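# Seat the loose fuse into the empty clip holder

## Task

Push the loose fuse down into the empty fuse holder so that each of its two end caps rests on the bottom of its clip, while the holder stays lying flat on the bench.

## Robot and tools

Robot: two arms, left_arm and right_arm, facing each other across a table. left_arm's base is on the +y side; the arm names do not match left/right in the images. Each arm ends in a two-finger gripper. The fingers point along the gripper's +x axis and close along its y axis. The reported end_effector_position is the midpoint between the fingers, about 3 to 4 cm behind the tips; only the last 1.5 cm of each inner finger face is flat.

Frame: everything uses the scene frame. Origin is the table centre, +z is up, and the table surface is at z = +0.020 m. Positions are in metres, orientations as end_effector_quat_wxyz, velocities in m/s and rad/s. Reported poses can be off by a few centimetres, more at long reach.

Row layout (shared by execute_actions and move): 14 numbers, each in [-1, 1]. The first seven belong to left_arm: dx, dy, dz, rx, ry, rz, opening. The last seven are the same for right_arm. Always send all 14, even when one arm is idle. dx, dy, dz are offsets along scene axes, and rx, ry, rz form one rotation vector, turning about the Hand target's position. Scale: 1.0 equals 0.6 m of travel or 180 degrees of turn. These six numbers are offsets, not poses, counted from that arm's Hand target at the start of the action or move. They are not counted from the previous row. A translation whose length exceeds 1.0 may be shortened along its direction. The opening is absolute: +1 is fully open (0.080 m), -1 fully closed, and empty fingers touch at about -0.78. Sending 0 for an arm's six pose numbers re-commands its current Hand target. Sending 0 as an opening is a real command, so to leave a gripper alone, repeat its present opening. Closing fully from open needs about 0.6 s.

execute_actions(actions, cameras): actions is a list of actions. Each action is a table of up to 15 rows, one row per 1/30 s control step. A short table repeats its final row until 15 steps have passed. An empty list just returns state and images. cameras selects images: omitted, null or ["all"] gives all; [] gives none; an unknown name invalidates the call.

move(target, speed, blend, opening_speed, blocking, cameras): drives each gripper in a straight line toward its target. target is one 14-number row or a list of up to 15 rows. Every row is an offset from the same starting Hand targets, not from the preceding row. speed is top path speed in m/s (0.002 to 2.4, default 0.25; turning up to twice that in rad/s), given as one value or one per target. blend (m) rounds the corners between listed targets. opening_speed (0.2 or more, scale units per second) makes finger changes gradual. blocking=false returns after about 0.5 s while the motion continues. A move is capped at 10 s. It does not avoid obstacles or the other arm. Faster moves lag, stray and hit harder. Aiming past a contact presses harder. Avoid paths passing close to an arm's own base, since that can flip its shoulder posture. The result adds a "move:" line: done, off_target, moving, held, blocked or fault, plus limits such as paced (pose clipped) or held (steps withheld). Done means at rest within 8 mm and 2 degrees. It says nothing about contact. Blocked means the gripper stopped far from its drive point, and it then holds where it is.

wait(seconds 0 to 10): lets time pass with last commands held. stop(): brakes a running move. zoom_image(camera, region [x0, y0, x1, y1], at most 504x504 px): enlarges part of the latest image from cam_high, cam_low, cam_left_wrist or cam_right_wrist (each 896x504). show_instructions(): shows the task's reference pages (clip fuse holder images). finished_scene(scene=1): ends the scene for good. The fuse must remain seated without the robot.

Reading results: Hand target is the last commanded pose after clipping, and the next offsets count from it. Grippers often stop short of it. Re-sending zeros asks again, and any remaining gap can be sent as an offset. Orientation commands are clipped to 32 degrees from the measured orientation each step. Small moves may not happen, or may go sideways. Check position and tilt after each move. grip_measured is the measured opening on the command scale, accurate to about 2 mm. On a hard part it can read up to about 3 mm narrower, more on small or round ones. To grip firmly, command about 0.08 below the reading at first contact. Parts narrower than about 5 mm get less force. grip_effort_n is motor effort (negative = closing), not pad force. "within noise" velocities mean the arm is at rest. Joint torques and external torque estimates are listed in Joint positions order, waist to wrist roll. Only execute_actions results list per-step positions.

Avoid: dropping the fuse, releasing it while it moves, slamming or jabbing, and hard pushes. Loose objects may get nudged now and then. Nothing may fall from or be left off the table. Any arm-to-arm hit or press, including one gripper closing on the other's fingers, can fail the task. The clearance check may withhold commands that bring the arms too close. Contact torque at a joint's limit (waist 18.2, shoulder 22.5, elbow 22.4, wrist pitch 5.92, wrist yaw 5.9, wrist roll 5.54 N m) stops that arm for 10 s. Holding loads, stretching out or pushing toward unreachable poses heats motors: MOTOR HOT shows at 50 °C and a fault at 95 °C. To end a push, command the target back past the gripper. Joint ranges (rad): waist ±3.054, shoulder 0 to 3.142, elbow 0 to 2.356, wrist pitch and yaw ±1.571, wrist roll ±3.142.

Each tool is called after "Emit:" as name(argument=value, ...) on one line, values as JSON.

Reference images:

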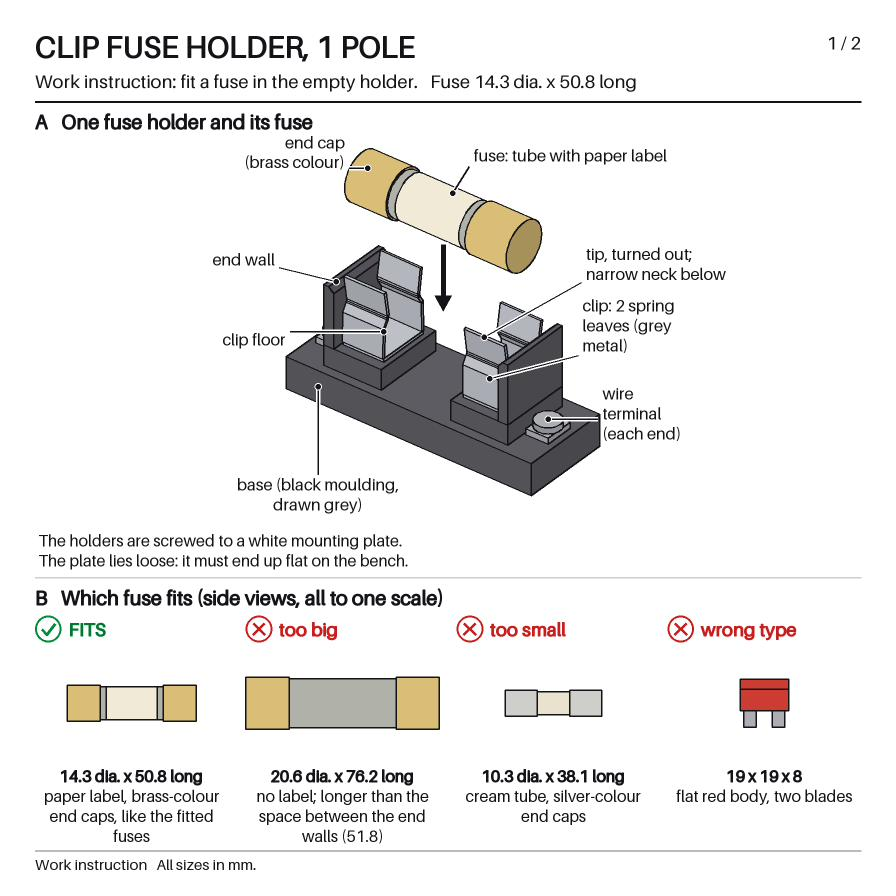

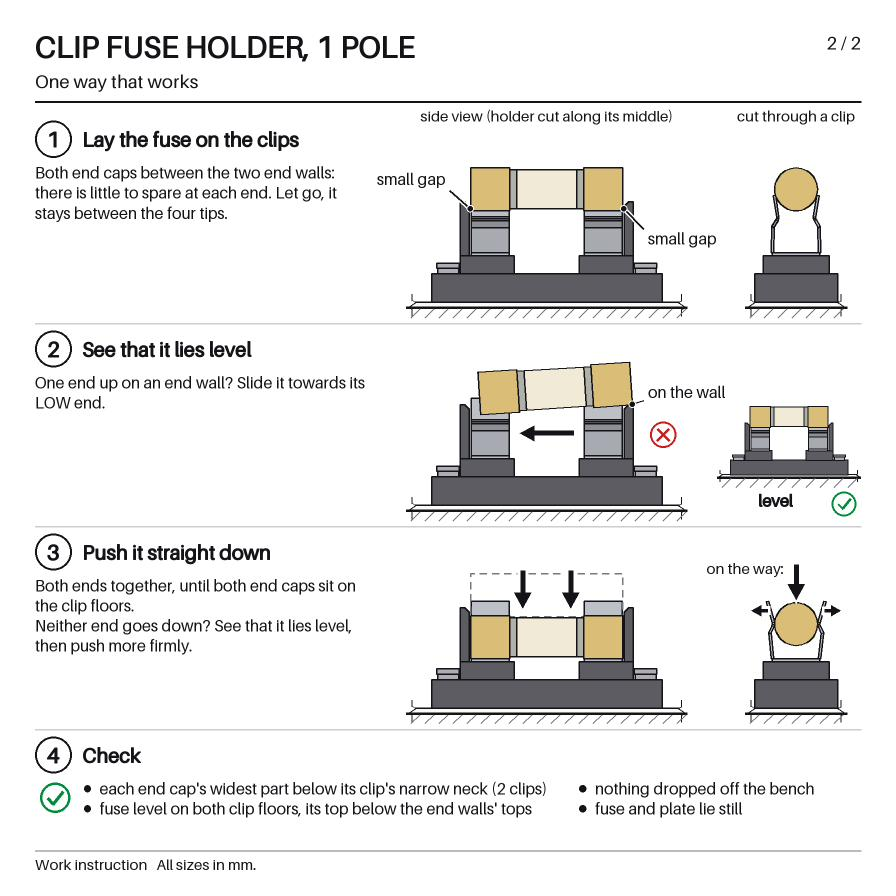

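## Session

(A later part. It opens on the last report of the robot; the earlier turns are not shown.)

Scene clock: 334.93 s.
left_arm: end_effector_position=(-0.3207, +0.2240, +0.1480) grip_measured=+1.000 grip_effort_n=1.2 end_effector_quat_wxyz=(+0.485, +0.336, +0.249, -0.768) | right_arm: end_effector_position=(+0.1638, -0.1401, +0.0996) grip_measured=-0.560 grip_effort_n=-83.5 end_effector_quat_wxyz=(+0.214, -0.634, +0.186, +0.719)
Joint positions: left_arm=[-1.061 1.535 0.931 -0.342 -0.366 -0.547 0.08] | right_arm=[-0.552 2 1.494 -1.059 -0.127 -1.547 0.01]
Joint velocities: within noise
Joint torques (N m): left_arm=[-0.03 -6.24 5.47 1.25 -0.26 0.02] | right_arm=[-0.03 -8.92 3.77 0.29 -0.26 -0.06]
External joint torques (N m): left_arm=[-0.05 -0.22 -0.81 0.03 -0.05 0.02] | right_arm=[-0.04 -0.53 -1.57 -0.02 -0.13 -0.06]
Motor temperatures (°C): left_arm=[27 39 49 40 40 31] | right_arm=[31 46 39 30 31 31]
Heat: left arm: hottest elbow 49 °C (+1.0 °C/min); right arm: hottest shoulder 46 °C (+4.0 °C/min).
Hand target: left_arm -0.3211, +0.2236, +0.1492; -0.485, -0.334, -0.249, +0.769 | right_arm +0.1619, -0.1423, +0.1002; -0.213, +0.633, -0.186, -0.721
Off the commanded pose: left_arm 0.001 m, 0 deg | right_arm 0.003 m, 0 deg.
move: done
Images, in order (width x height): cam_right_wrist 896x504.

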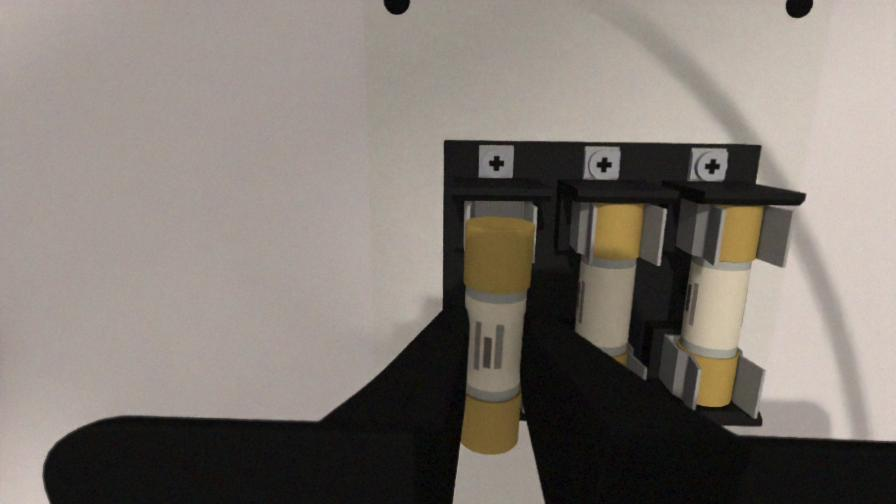

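Emit:
move(target=[[0,0,0,0,0,0,1,-0.001,0.0003,-0.010,0,0,0,-0.8]], cameras=["cam_right_wrist"], speed=0.03)

Emit:
zoom_image(camera="cam_right_wrist", region=[430, 150, 630, 350])

Scene clock: 339.93 s.
left_arm: end_effector_position=(-0.3207, +0.2240, +0.1480) grip_measured=+1.000 grip_effort_n=0.7 end_effector_quat_wxyz=(+0.485, +0.336, +0.249, -0.768) | right_arm: end_effector_position=(+0.1636, -0.1403, +0.0980) grip_measured=-0.560 grip_effort_n=-83.5 end_effector_quat_wxyz=(+0.216, -0.634, +0.184, +0.719)
Joint positions: left_arm=[-1.061 1.535 0.931 -0.342 -0.366 -0.547 0.08] | right_arm=[-0.552 1.995 1.48 -1.043 -0.127 -1.547 0.01]
Joint velocities: within noise
Joint torques (N m): left_arm=[-0.08 -6.22 5.47 1.25 -0.26 0.02] | right_arm=[0.14 -7.62 3.55 0.79 -0.24 0.03]
External joint torques (N m): left_arm=[-0.1 -0.29 -0.73 0.04 -0.05 0.01] | right_arm=[0.13 0.72 -1.74 0.5 -0.11 0.03]
Motor temperatures (°C): left_arm=[27 39 49 40 40 31] | right_arm=[31 46 39 30 31 31]
Heat: left arm: hottest elbow 49 °C (+1.0 °C/min); right arm: hottest shoulder 46 °C (+2.0 °C/min).
Hand target: left_arm -0.3211, +0.2236, +0.1492; -0.485, -0.334, -0.249, +0.769 | right_arm +0.1613, -0.1421, +0.0942; -0.213, +0.633, -0.186, -0.721
Off the commanded pose: left_arm 0.001 m, 0 deg | right_arm 0.005 m, 1 deg.
move: done
Images, in order (width x height): cam_right_wrist 896x504.

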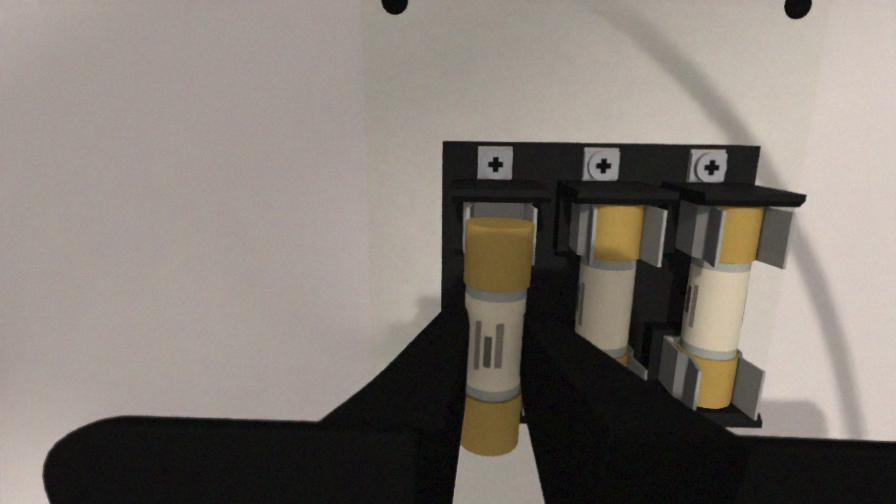

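Scaled by 2.520 from the camera's 896x504 image, which has a finer 1280x720 frame.

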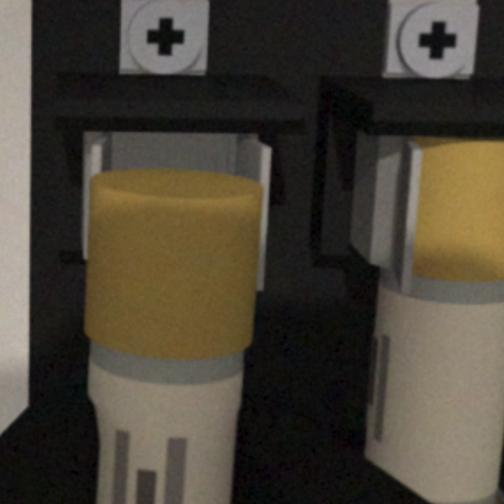

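Emit:
move(target=[[0,0,0,0,0,0,1,0,0,-0.004,0,0,0,-0.8]], cameras=["cam_low","cam_right_wrist"], speed=0.03)

Emit:
zoom_image(camera="cam_low", region=[425, 285, 475, 335])

Scene clock: 344.03 s.
left_arm: end_effector_position=(-0.3207, +0.2240, +0.1480) grip_measured=+1.000 grip_effort_n=1.2 end_effector_quat_wxyz=(+0.485, +0.336, +0.249, -0.768) | right_arm: end_effector_position=(+0.1634, -0.1404, +0.0974) grip_measured=-0.560 grip_effort_n=-83.5 end_effector_quat_wxyz=(+0.217, -0.635, +0.183, +0.719)
Joint positions: left_arm=[-1.061 1.535 0.931 -0.342 -0.366 -0.547 0.08] | right_arm=[-0.552 1.993 1.475 -1.037 -0.128 -1.547 0.01]
Joint velocities: within noise
Joint torques (N m): left_arm=[-0.06 -6.2 5.47 1.25 -0.26 0.03] | right_arm=[0.13 -7.2 3.59 0.97 -0.25 0.01]
External joint torques (N m): left_arm=[-0.09 -0.21 -0.8 0.02 -0.05 0.02] | right_arm=[0.06 1.05 -1.66 0.67 -0.12 0.01]
Motor temperatures (°C): left_arm=[27 39 49 40 40 31] | right_arm=[31 45 38 30 31 31]
Heat: left arm: hottest elbow 49 °C (+1.0 °C/min); right arm: hottest shoulder 45 °C (+1.0 °C/min).
Hand target: left_arm -0.3211, +0.2236, +0.1492; -0.485, -0.334, -0.249, +0.769 | right_arm +0.1612, -0.1421, +0.0918; -0.213, +0.633, -0.186, -0.721
Off the commanded pose: left_arm 0.001 m, 0 deg | right_arm 0.006 m, 1 deg.
move: done
Images, in order (width x height): cam_low 896x504, cam_right_wrist 896x504.

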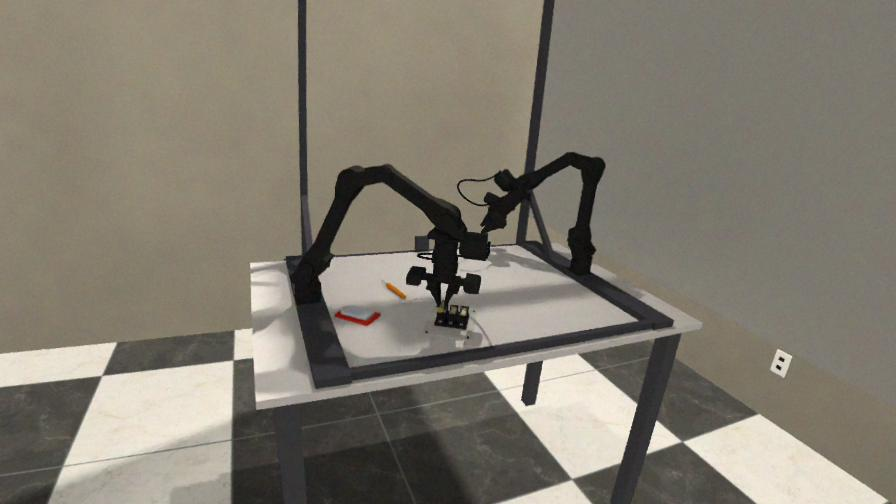

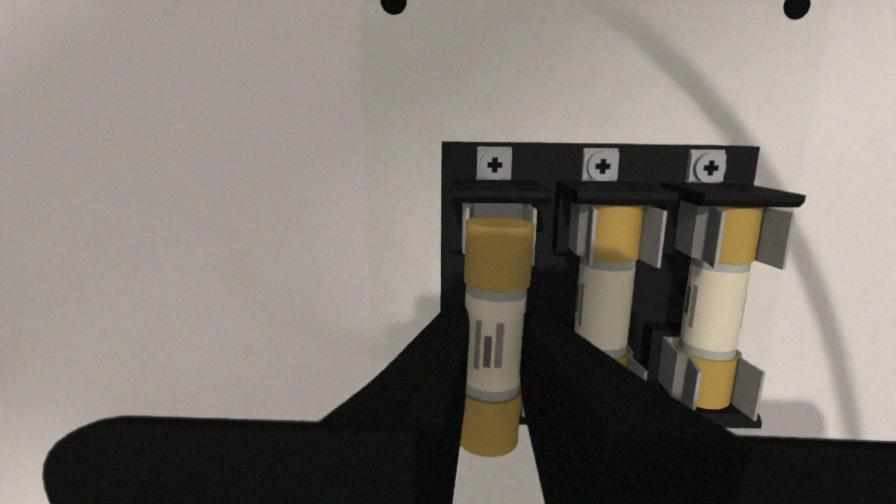

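Scaled by 10.080 from the camera's 896x504 image, which has a finer 1280x720 frame.

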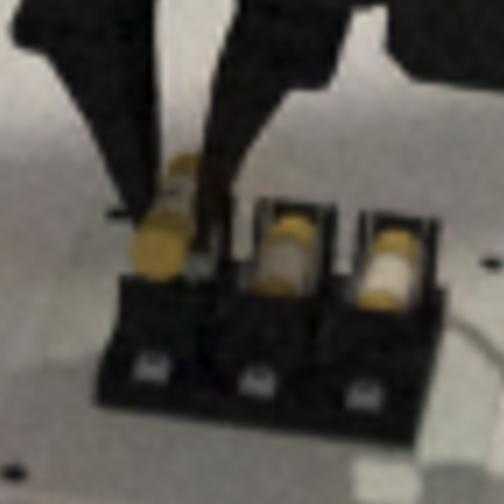

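Emit:
move(target=[[0,0,0,0,0,0,1,0,0,0.010,0,0,0,-0.8],[0,0,0,0,0,0,1,-0.0027,0.0017,0.010,0,0,0,-0.8],[0,0,0,0,0,0,1,-0.0027,0.0017,0,0,0,0,-0.8]], cameras=["cam_low","cam_right_wrist"], speed=0.03)

Emit:
zoom_image(camera="cam_low", region=[425, 285, 475, 335])

Emit:
zoom_image(camera="cam_right_wrist", region=[430, 150, 630, 350])

Scene clock: 352.90 s.
left_arm: end_effector_position=(-0.3207, +0.2240, +0.1480) grip_measured=+1.000 grip_effort_n=0.7 end_effector_quat_wxyz=(+0.485, +0.336, +0.249, -0.768) | right_arm: end_effector_position=(+0.1631, -0.1401, +0.0977) grip_measured=-0.560 grip_effort_n=-83.5 end_effector_quat_wxyz=(+0.218, -0.635, +0.183, +0.719)
Joint positions: left_arm=[-1.061 1.535 0.931 -0.342 -0.366 -0.547 0.08] | right_arm=[-0.551 1.991 1.474 -1.036 -0.128 -1.544 0.01]
Joint velocities: within noise
Joint torques (N m): left_arm=[-0.05 -6.22 5.44 1.26 -0.26 0.01] | right_arm=[0.45 -6.91 3.69 0.9 -0.22 0.12]
External joint torques (N m): left_arm=[-0.05 -0.21 -0.85 0.03 -0.05 0.01] | right_arm=[0.44 1.47 -1.65 0.59 -0.1 0.12]
Motor temperatures (°C): left_arm=[27 40 49 40 40 31] | right_arm=[31 45 38 30 31 31]
Heat: left arm: hottest elbow 49 °C (+1.0 °C/min); right arm: hottest shoulder 45 °C (+1.0 °C/min).
Hand target: left_arm -0.3211, +0.2236, +0.1492; -0.485, -0.334, -0.249, +0.769 | right_arm +0.1597, -0.1411, +0.0919; -0.213, +0.633, -0.186, -0.721
Off the commanded pose: left_arm 0.001 m, 0 deg | right_arm 0.007 m, 1 deg.
move: done
Images, in order (width x height): cam_low 896x504, cam_right_wrist 896x504.

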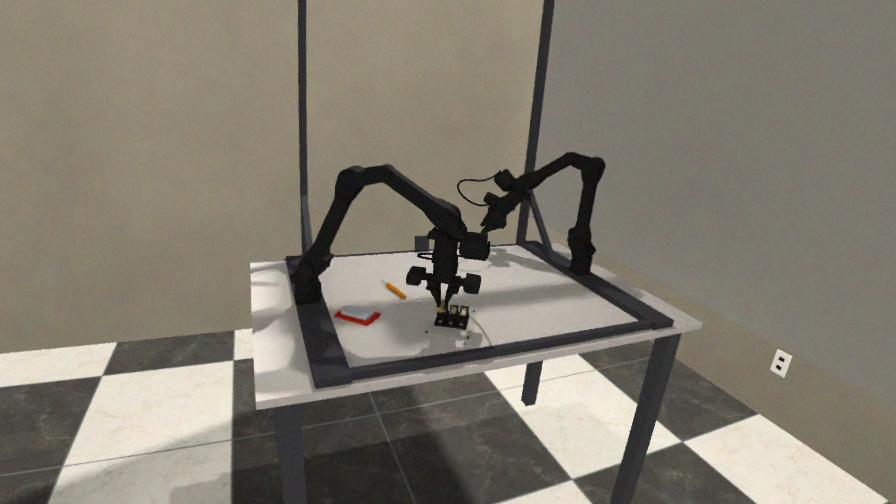

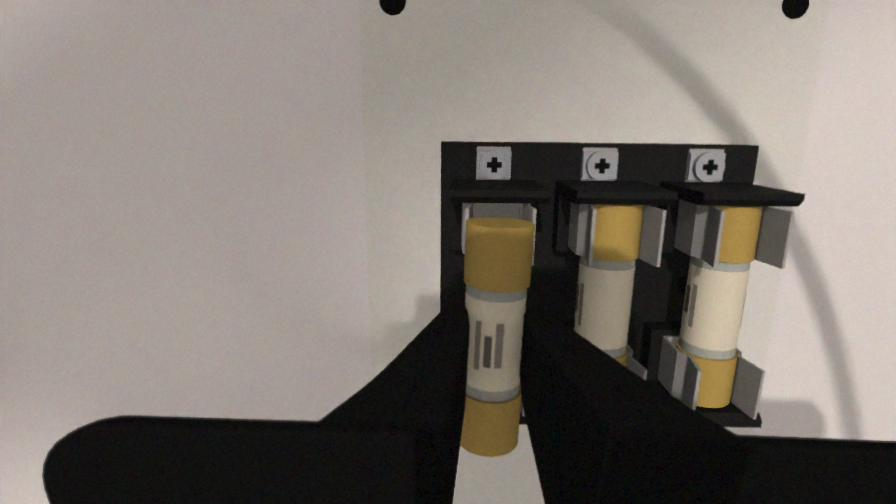

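Scaled by 10.080 from the camera's 896x504 image, which has a finer 1280x720 frame.

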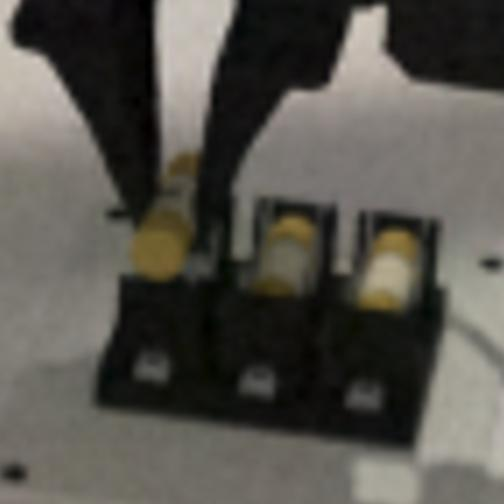

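Scaled by 2.520 from the camera's 896x504 image, which has a finer 1280x720 frame.

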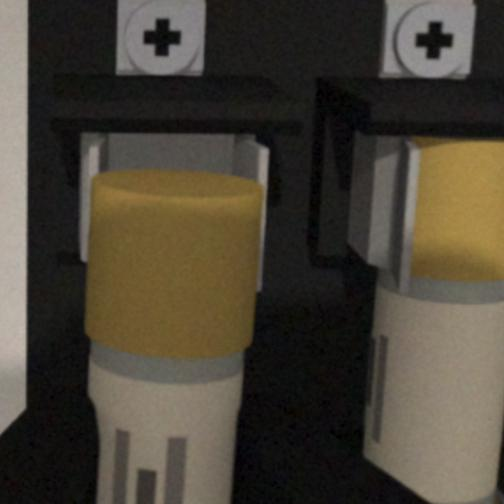

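Emit:
move(target=[[0,0,0,0,0,0,1,0,0,0.013,0,0,0,-0.8],[0,0,0,0,0,0,1,-0.005,0.005,0.013,0,0,0,-0.8]], cameras=["cam_right_wrist"], speed=0.05)

Emit:
zoom_image(camera="cam_right_wrist", region=[430, 150, 630, 350])

Scene clock: 360.70 s.
left_arm: end_effector_position=(-0.3207, +0.2240, +0.1480) grip_measured=+1.000 grip_effort_n=1.2 end_effector_quat_wxyz=(+0.485, +0.336, +0.249, -0.768) | right_arm: end_effector_position=(+0.1595, -0.1391, +0.0995) grip_measured=-0.560 grip_effort_n=-83.5 end_effector_quat_wxyz=(+0.215, -0.635, +0.185, +0.719)
Joint positions: left_arm=[-1.061 1.535 0.931 -0.342 -0.366 -0.547 0.08] | right_arm=[-0.541 1.991 1.481 -1.049 -0.126 -1.536 0.01]
Joint velocities: within noise
Joint torques (N m): left_arm=[-0.02 -6.21 5.46 1.25 -0.27 0.01] | right_arm=[0.52 -7.4 5.35 -0.16 -0.3 0.18]
External joint torques (N m): left_arm=[-0.02 -0.23 -0.8 0.02 -0.05 0.01] | right_arm=[0.45 0.9 0.09 -0.43 -0.16 0.18]
Motor temperatures (°C): left_arm=[27 40 49 40 40 31] | right_arm=[31 45 38 31 31 31]
Heat: left arm: hottest elbow 49 °C (+1.0 °C/min); right arm: hottest shoulder 45 °C (+1.0 °C/min).
Hand target: left_arm -0.3211, +0.2236, +0.1492; -0.485, -0.334, -0.249, +0.769 | right_arm +0.1567, -0.1381, +0.0996; -0.213, +0.633, -0.186, -0.721
Off the commanded pose: left_arm 0.001 m, 0 deg | right_arm 0.003 m, 0 deg.
move: done
Images, in order (width x height): cam_right_wrist 896x504.

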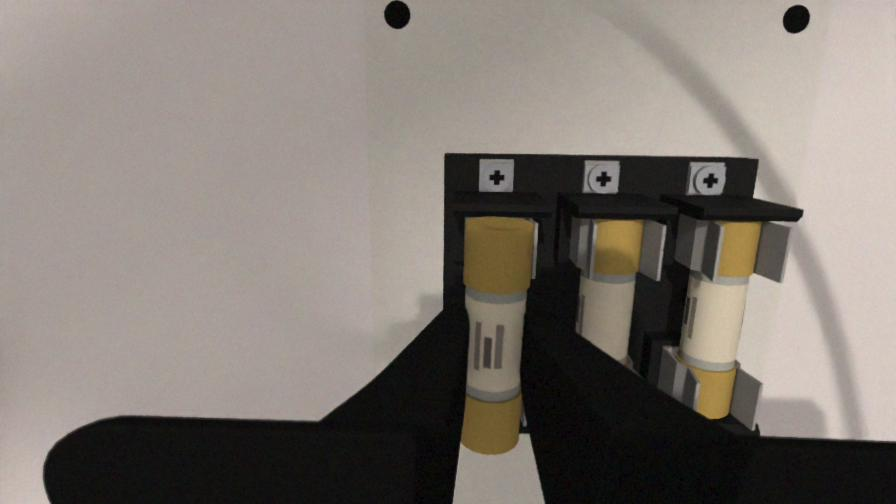

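Scaled by 2.520 from the camera's 896x504 image, which has a finer 1280x720 frame.

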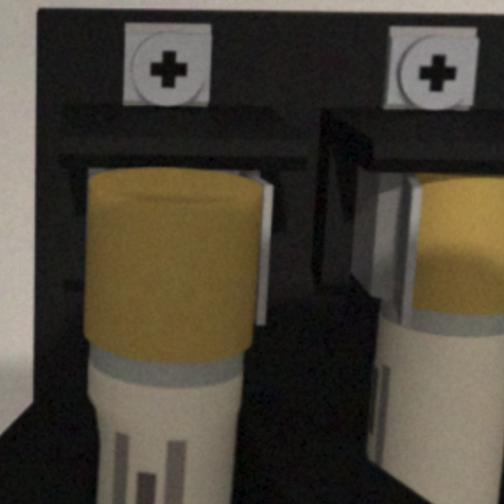

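Emit:
move(target=[[0,0,0,0,0,0,1,0.0075,-0.0015,0.006,0,0,0,-0.8]], cameras=["cam_right_wrist"], speed=0.05)

Emit:
zoom_image(camera="cam_right_wrist", region=[430, 150, 630, 350])

Scene clock: 368.27 s.
left_arm: end_effector_position=(-0.3207, +0.2240, +0.1480) grip_measured=+1.000 grip_effort_n=0.7 end_effector_quat_wxyz=(+0.485, +0.336, +0.249, -0.768) | right_arm: end_effector_position=(+0.1589, -0.1406, +0.1022) grip_measured=-0.560 grip_effort_n=-83.5 end_effector_quat_wxyz=(+0.212, -0.633, +0.189, +0.720)
Joint positions: left_arm=[-1.061 1.535 0.931 -0.342 -0.366 -0.547 0.08] | right_arm=[-0.542 1.991 1.492 -1.071 -0.127 -1.537 0.01]
Joint velocities: within noise
Joint torques (N m): left_arm=[-0.09 -6.21 5.49 1.26 -0.27 0.02] | right_arm=[-0.52 -7.21 6.14 0.15 -0.25 -0.19]
External joint torques (N m): left_arm=[-0.08 -0.24 -0.74 0.05 -0.06 0.01] | right_arm=[-0.54 1.08 0.86 -0.13 -0.12 -0.19]
Motor temperatures (°C): left_arm=[27 40 49 40 40 31] | right_arm=[31 45 38 30 31 31]
Heat: left arm: hottest elbow 49 °C (+1.0 °C/min); right arm: hottest shoulder 45 °C (-1.0 °C/min).
Hand target: left_arm -0.3211, +0.2236, +0.1492; -0.485, -0.334, -0.249, +0.769 | right_arm +0.1611, -0.1390, +0.1032; -0.213, +0.633, -0.186, -0.721
Off the commanded pose: left_arm 0.001 m, 0 deg | right_arm 0.003 m, 0 deg.
move: done
Images, in order (width x height): cam_right_wrist 896x504.

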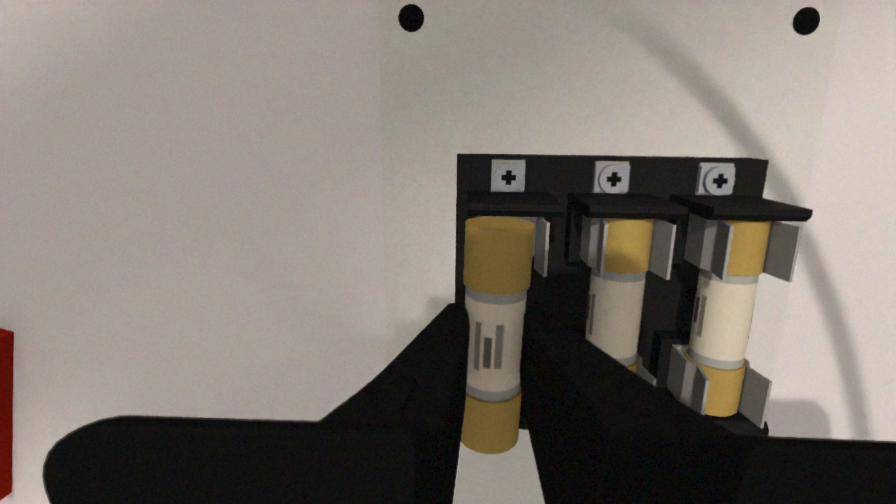

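Scaled by 2.520 from the camera's 896x504 image, which has a finer 1280x720 frame.

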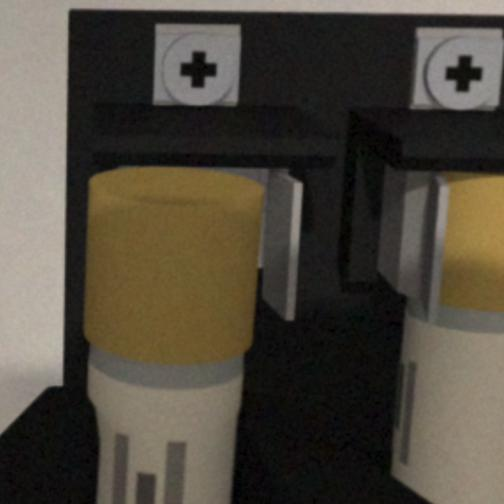

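Emit:
move(target=[[0,0,0,0,0,0,1,0.0075,0.0015,0,0,0,0,-0.8]], cameras=["cam_right_wrist"], speed=0.05)

Emit:
zoom_image(camera="cam_right_wrist", region=[430, 150, 630, 350])

Scene clock: 373.27 s.
left_arm: end_effector_position=(-0.3207, +0.2240, +0.1480) grip_measured=+1.000 grip_effort_n=1.2 end_effector_quat_wxyz=(+0.485, +0.336, +0.249, -0.768) | right_arm: end_effector_position=(+0.1634, -0.1401, +0.1026) grip_measured=-0.560 grip_effort_n=-83.5 end_effector_quat_wxyz=(+0.212, -0.633, +0.189, +0.720)
Joint positions: left_arm=[-1.061 1.535 0.931 -0.342 -0.366 -0.547 0.08] | right_arm=[-0.552 2.001 1.508 -1.078 -0.127 -1.545 0.01]
Joint velocities: within noise
Joint torques (N m): left_arm=[-0.05 -6.22 5.48 1.26 -0.26 0.01] | right_arm=[-0.2 -7.05 6.25 0.25 -0.24 -0.21]
External joint torques (N m): left_arm=[-0.04 -0.26 -0.74 0.05 -0.05 0.01] | right_arm=[-0.26 1.34 0.94 -0.03 -0.11 -0.21]
Motor temperatures (°C): left_arm=[27 40 49 40 40 31] | right_arm=[31 45 38 30 31 31]
Heat: left arm: hottest elbow 49 °C (+1.0 °C/min); right arm: hottest shoulder 45 °C (-1.0 °C/min).
Hand target: left_arm -0.3211, +0.2236, +0.1492; -0.485, -0.334, -0.249, +0.769 | right_arm +0.1656, -0.1381, +0.1031; -0.213, +0.633, -0.187, -0.721
Off the commanded pose: left_arm 0.001 m, 0 deg | right_arm 0.003 m, 0 deg.
move: done
Images, in order (width x height): cam_right_wrist 896x504.

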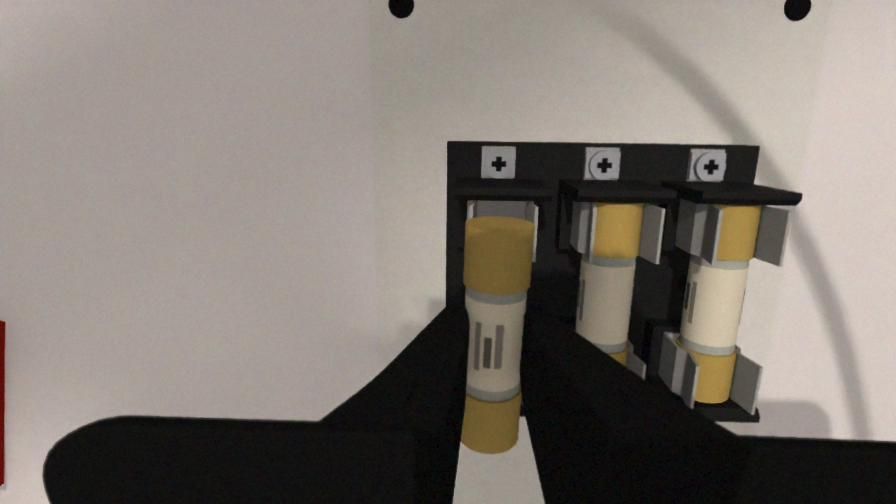

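Scaled by 2.520 from the camera's 896x504 image, which has a finer 1280x720 frame.

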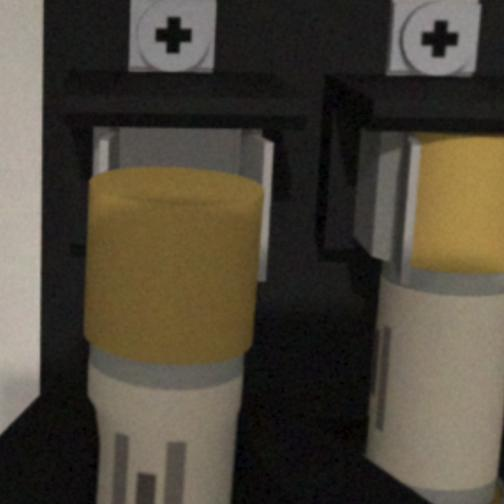

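Emit:
move(target=[[0,0,0,0,0,0,1,-0.0025,0.0012,-0.013,0,0,0,-0.8]], cameras=["cam_low","cam_right_wrist"], speed=0.05)

Emit:
zoom_image(camera="cam_right_wrist", region=[430, 150, 630, 350])

Emit:
zoom_image(camera="cam_low", region=[425, 285, 475, 335])

Scene clock: 377.87 s.
left_arm: end_effector_position=(-0.3207, +0.2240, +0.1480) grip_measured=+1.000 grip_effort_n=0.7 end_effector_quat_wxyz=(+0.485, +0.336, +0.249, -0.768) | right_arm: end_effector_position=(+0.1655, -0.1366, +0.1003) grip_measured=-0.560 grip_effort_n=-83.5 end_effector_quat_wxyz=(+0.217, -0.635, +0.183, +0.719)
Joint positions: left_arm=[-1.061 1.535 0.931 -0.342 -0.366 -0.547 0.08] | right_arm=[-0.552 2.006 1.507 -1.056 -0.127 -1.546 0.01]
Joint velocities: within noise
Joint torques (N m): left_arm=[-0.04 -6.21 5.45 1.26 -0.26 0.02] | right_arm=[-0.02 -7.02 4.22 0.73 -0.29 -0.02]
External joint torques (N m): left_arm=[-0.06 -0.24 -0.77 0.04 -0.04 0.01] | right_arm=[-0.04 1.37 -1.08 0.42 -0.16 -0.02]
Motor temperatures (°C): left_arm=[27 40 49 40 40 31] | right_arm=[31 44 39 30 31 31]
Heat: left arm: hottest elbow 49 °C (+1.0 °C/min); right arm: hottest shoulder 44 °C (-3.0 °C/min).
Hand target: left_arm -0.3211, +0.2236, +0.1492; -0.485, -0.334, -0.249, +0.769 | right_arm +0.1641, -0.1373, +0.0955; -0.213, +0.633, -0.186, -0.721
Off the commanded pose: left_arm 0.001 m, 0 deg | right_arm 0.005 m, 1 deg.
move: done
Images, in order (width x height): cam_low 896x504, cam_right_wrist 896x504.

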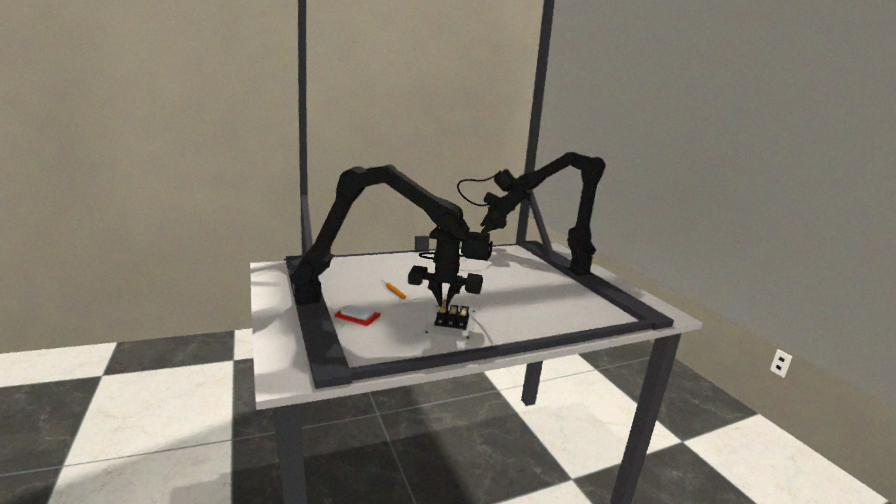

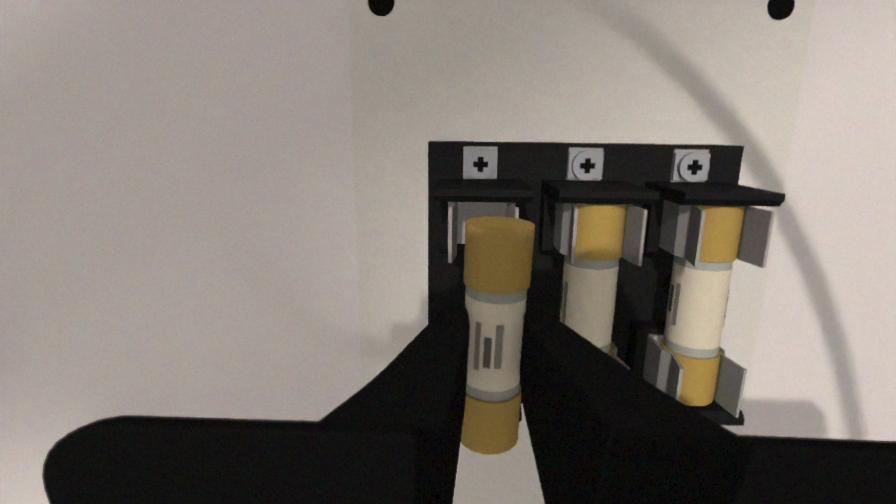

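Scaled by 2.520 from the camera's 896x504 image, which has a finer 1280x720 frame.

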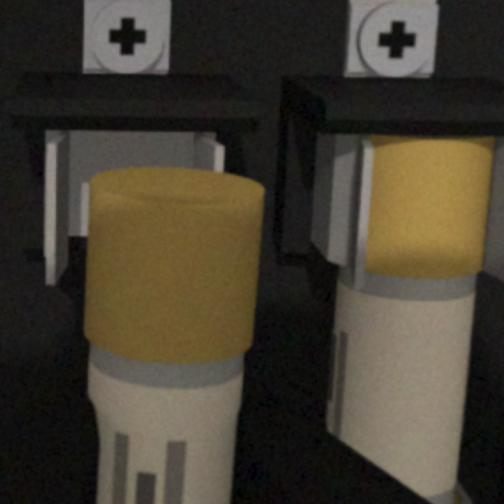

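Scaled by 10.080 from the camera's 896x504 image, which has a finer 1280x720 frame.

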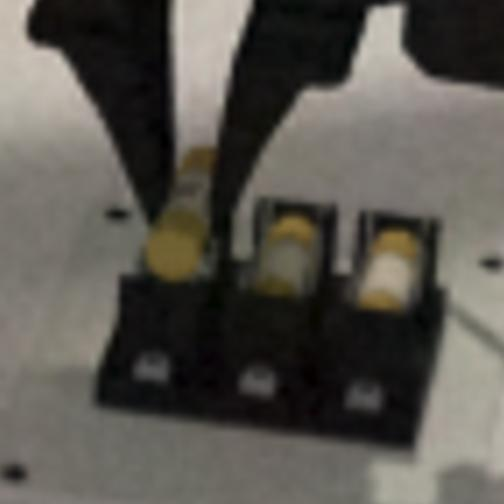

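Emit:
move(target=[[0,0,0,0,0,0,1,0,0,0.009,0,0,0,-0.8],[0,0,0,0,0,0,1,-0.0058,-0.0072,0.009,0,0,0,-0.8]], cameras=[], speed=0.08)

Scene clock: 383.17 s.
left_arm: end_effector_position=(-0.3207, +0.2240, +0.1480) grip_measured=+1.000 grip_effort_n=1.6 end_effector_quat_wxyz=(+0.485, +0.336, +0.249, -0.768) | right_arm: end_effector_position=(+0.1635, -0.1399, +0.0998) grip_measured=-0.560 grip_effort_n=-83.5 end_effector_quat_wxyz=(+0.214, -0.634, +0.187, +0.720)
Joint positions: left_arm=[-1.061 1.535 0.931 -0.342 -0.366 -0.547 0.08] | right_arm=[-0.552 2 1.495 -1.061 -0.127 -1.546 0.01]
Joint velocities: within noise
Joint torques (N m): left_arm=[-0.05 -6.26 5.45 1.25 -0.26 0.02] | right_arm=[0.29 -9.19 3.91 0.29 -0.28 0.05]
External joint torques (N m): left_arm=[-0.01 -0.23 -0.89 0.01 -0.05 0.01] | right_arm=[0.3 -0.9 -1.36 -0.01 -0.16 0.04]
Motor temperatures (°C): left_arm=[27 40 49 40 40 31] | right_arm=[31 43 39 30 31 31]
Heat: left arm: hottest elbow 49 °C (+0.0 °C/min); right arm: hottest shoulder 43 °C (-4.1 °C/min).
Hand target: left_arm -0.3211, +0.2236, +0.1492; -0.485, -0.334, -0.249, +0.769 | right_arm +0.1607, -0.1416, +0.1009; -0.213, +0.633, -0.186, -0.721
Off the commanded pose: left_arm 0.001 m, 0 deg | right_arm 0.003 m, 0 deg.
move: done
No camera images: "cameras" was empty.

Emit:
move(target=[[0,0,0,0,0,0,1,-0.0034,0.0021,0,0,0,0,-0.8]], cameras=[], speed=0.03)

Scene clock: 390.23 s.
left_arm: end_effector_position=(-0.3207, +0.2240, +0.1480) grip_measured=+1.000 grip_effort_n=1.2 end_effector_quat_wxyz=(+0.485, +0.336, +0.249, -0.768) | right_arm: end_effector_position=(+0.1623, -0.1391, +0.0996) grip_measured=-0.560 grip_effort_n=-83.5 end_effector_quat_wxyz=(+0.214, -0.634, +0.186, +0.720)
Joint positions: left_arm=[-1.061 1.535 0.931 -0.342 -0.366 -0.547 0.08] | right_arm=[-0.548 2 1.494 -1.059 -0.127 -1.543 0.01]
Joint velocities: within noise
Joint torques (N m): left_arm=[-0.07 -6.25 5.48 1.24 -0.26 0.02] | right_arm=[0.41 -9.12 3.81 0.25 -0.26 0.17]
External joint torques (N m): left_arm=[-0.06 -0.23 -0.79 0.01 -0.05 0.02] | right_arm=[0.41 -0.71 -1.52 -0.04 -0.14 0.17]
Motor temperatures (°C): left_arm=[27 40 49 40 40 31] | right_arm=[31 44 38 30 31 31]
Heat: left arm: hottest elbow 49 °C (+0.0 °C/min); right arm: hottest shoulder 44 °C (-2.0 °C/min).
Hand target: left_arm -0.3211, +0.2236, +0.1492; -0.485, -0.334, -0.249, +0.769 | right_arm +0.1586, -0.1404, +0.1008; -0.213, +0.633, -0.186, -0.721
Off the commanded pose: left_arm 0.001 m, 0 deg | right_arm 0.004 m, 0 deg.
move: done
No camera images: "cameras" was empty.

Emit:
move(target=[[0,0,0,0,0,0,1,-0.0003,-0.0005,-0.010,0,0,0,-0.8]], cameras=["cam_low","cam_right_wrist"], speed=0.05)

Emit:
zoom_image(camera="cam_right_wrist", region=[430, 150, 630, 350])

Emit:
zoom_image(camera="cam_low", region=[425, 285, 475, 335])

Scene clock: 394.40 s.
left_arm: end_effector_position=(-0.3207, +0.2240, +0.1480) grip_measured=+1.000 grip_effort_n=0.2 end_effector_quat_wxyz=(+0.485, +0.336, +0.249, -0.768) | right_arm: end_effector_position=(+0.1622, -0.1385, +0.0960) grip_measured=-0.560 grip_effort_n=-83.5 end_effector_quat_wxyz=(+0.216, -0.635, +0.183, +0.719)
Joint positions: left_arm=[-1.061 1.535 0.931 -0.342 -0.366 -0.547 0.08] | right_arm=[-0.547 1.999 1.479 -1.036 -0.127 -1.542 0.01]
Joint velocities: within noise
Joint torques (N m): left_arm=[-0.07 -6.24 5.47 1.25 -0.26 0.02] | right_arm=[0.37 -8.49 3.75 0.24 -0.26 0.14]
External joint torques (N m): left_arm=[-0.1 -0.24 -0.8 0.02 -0.04 0.02] | right_arm=[0.41 -0.13 -1.49 -0.04 -0.14 0.14]
Motor temperatures (°C): left_arm=[27 40 49 40 40 31] | right_arm=[31 44 38 30 31 31]
Heat: left arm: hottest elbow 49 °C (+0.0 °C/min); right arm: hottest shoulder 44 °C (-2.0 °C/min).
Hand target: left_arm -0.3211, +0.2236, +0.1492; -0.485, -0.334, -0.249, +0.769 | right_arm +0.1585, -0.1407, +0.0949; -0.213, +0.633, -0.186, -0.721
Off the commanded pose: left_arm 0.001 m, 0 deg | right_arm 0.004 m, 1 deg.
move: done
Images, in order (width x height): cam_low 896x504, cam_right_wrist 896x504.

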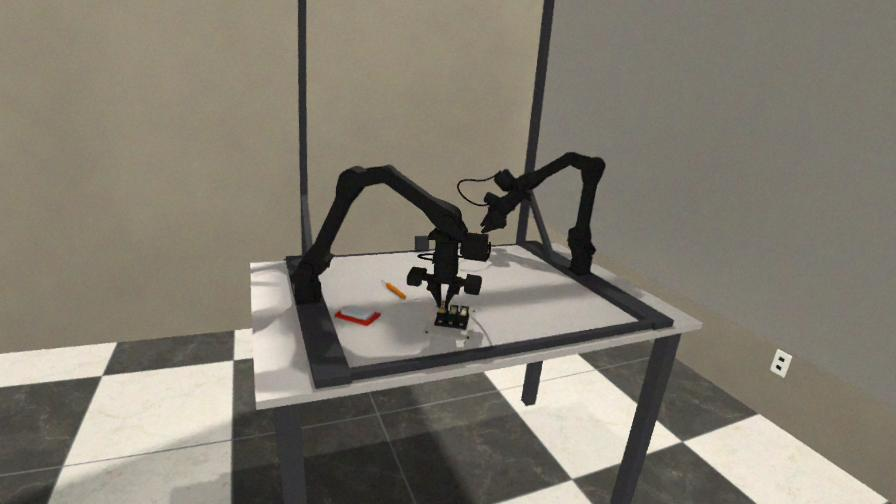

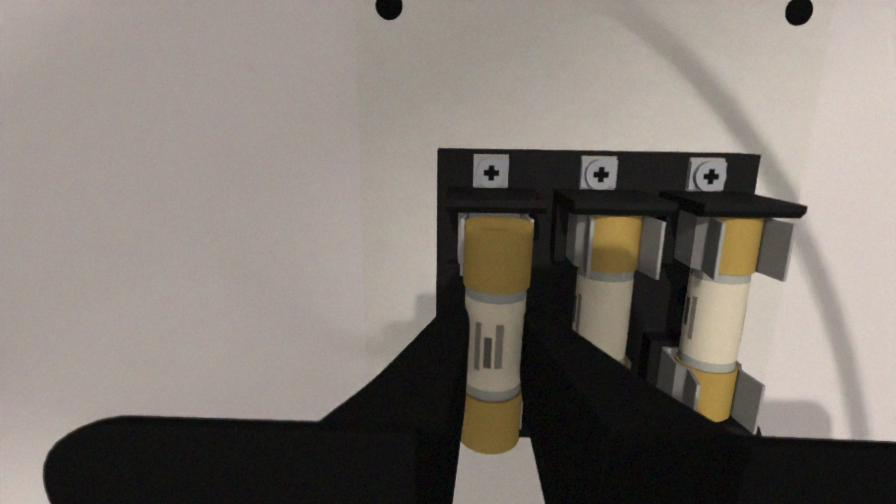

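Scaled by 2.520 from the camera's 896x504 image, which has a finer 1280x720 frame.

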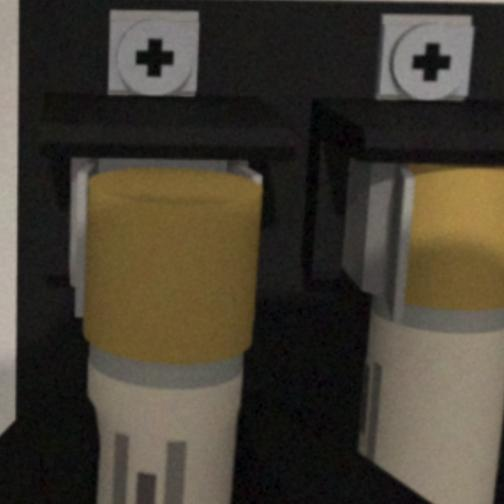

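Scaled by 10.080 from the camera's 896x504 image, which has a finer 1280x720 frame.

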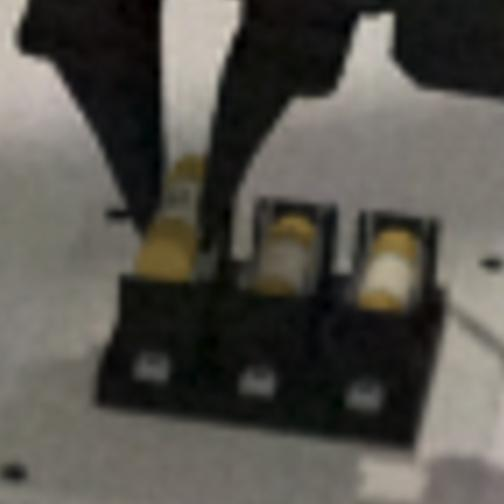

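Emit:
move(target=[[0,0,0,0,0,0,1,0.0005,-0.0025,-0.005,0,0,0,-0.8]], cameras=["cam_low","cam_right_wrist"], speed=0.05)

Emit:
zoom_image(camera="cam_right_wrist", region=[430, 150, 630, 350])

Emit:
zoom_image(camera="cam_low", region=[425, 285, 475, 335])

Scene clock: 398.77 s.
left_arm: end_effector_position=(-0.3207, +0.2240, +0.1480) grip_measured=+1.000 grip_effort_n=1.2 end_effector_quat_wxyz=(+0.485, +0.336, +0.249, -0.768) | right_arm: end_effector_position=(+0.1620, -0.1388, +0.0942) grip_measured=-0.560 grip_effort_n=-83.5 end_effector_quat_wxyz=(+0.217, -0.635, +0.182, +0.719)
Joint positions: left_arm=[-1.061 1.535 0.931 -0.342 -0.366 -0.547 0.08] | right_arm=[-0.547 1.997 1.468 -1.024 -0.127 -1.542 0.01]
Joint velocities: within noise
Joint torques (N m): left_arm=[-0.02 -6.24 5.48 1.26 -0.25 0.01] | right_arm=[0.16 -8.19 3.46 0.17 -0.23 0.07]
External joint torques (N m): left_arm=[0.06 -0.23 -0.83 0.01 -0.06 0.01] | right_arm=[0.13 0.16 -1.82 -0.13 -0.1 0.07]
Motor temperatures (°C): left_arm=[27 40 49 40 40 31] | right_arm=[31 44 38 30 31 31]
Heat: left arm: hottest elbow 49 °C (+0.0 °C/min); right arm: hottest shoulder 44 °C (-2.0 °C/min).
Hand target: left_arm -0.3211, +0.2236, +0.1492; -0.485, -0.334, -0.249, +0.769 | right_arm +0.1587, -0.1423, +0.0917; -0.213, +0.632, -0.187, -0.721
Off the commanded pose: left_arm 0.001 m, 0 deg | right_arm 0.005 m, 1 deg.
move: done
Images, in order (width x height): cam_low 896x504, cam_right_wrist 896x504.

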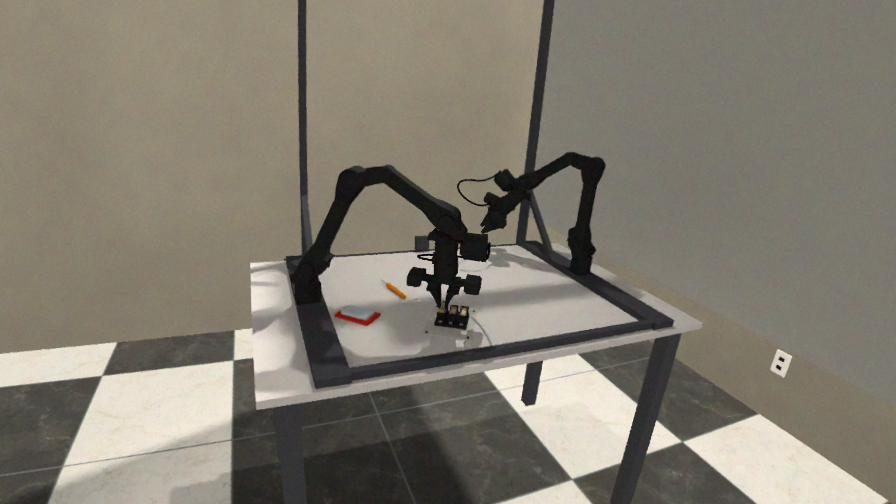

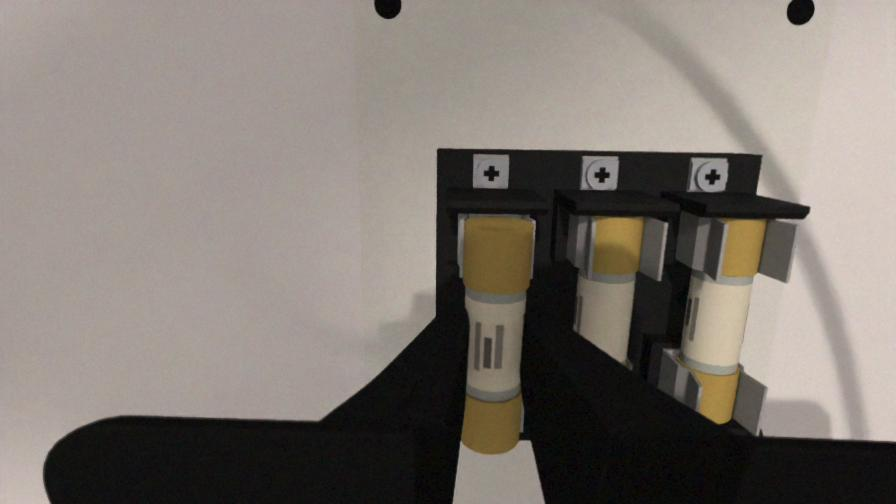

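Scaled by 2.520 from the camera's 896x504 image, which has a finer 1280x720 frame.

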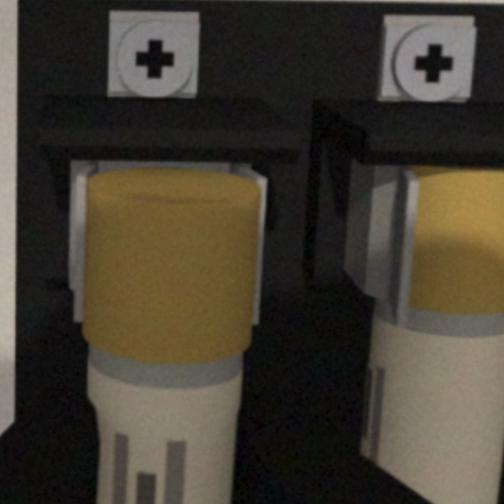

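Scaled by 10.080 from the camera's 896x504 image, which has a finer 1280x720 frame.

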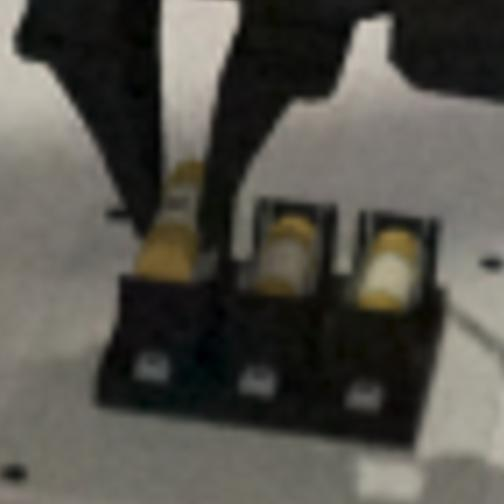

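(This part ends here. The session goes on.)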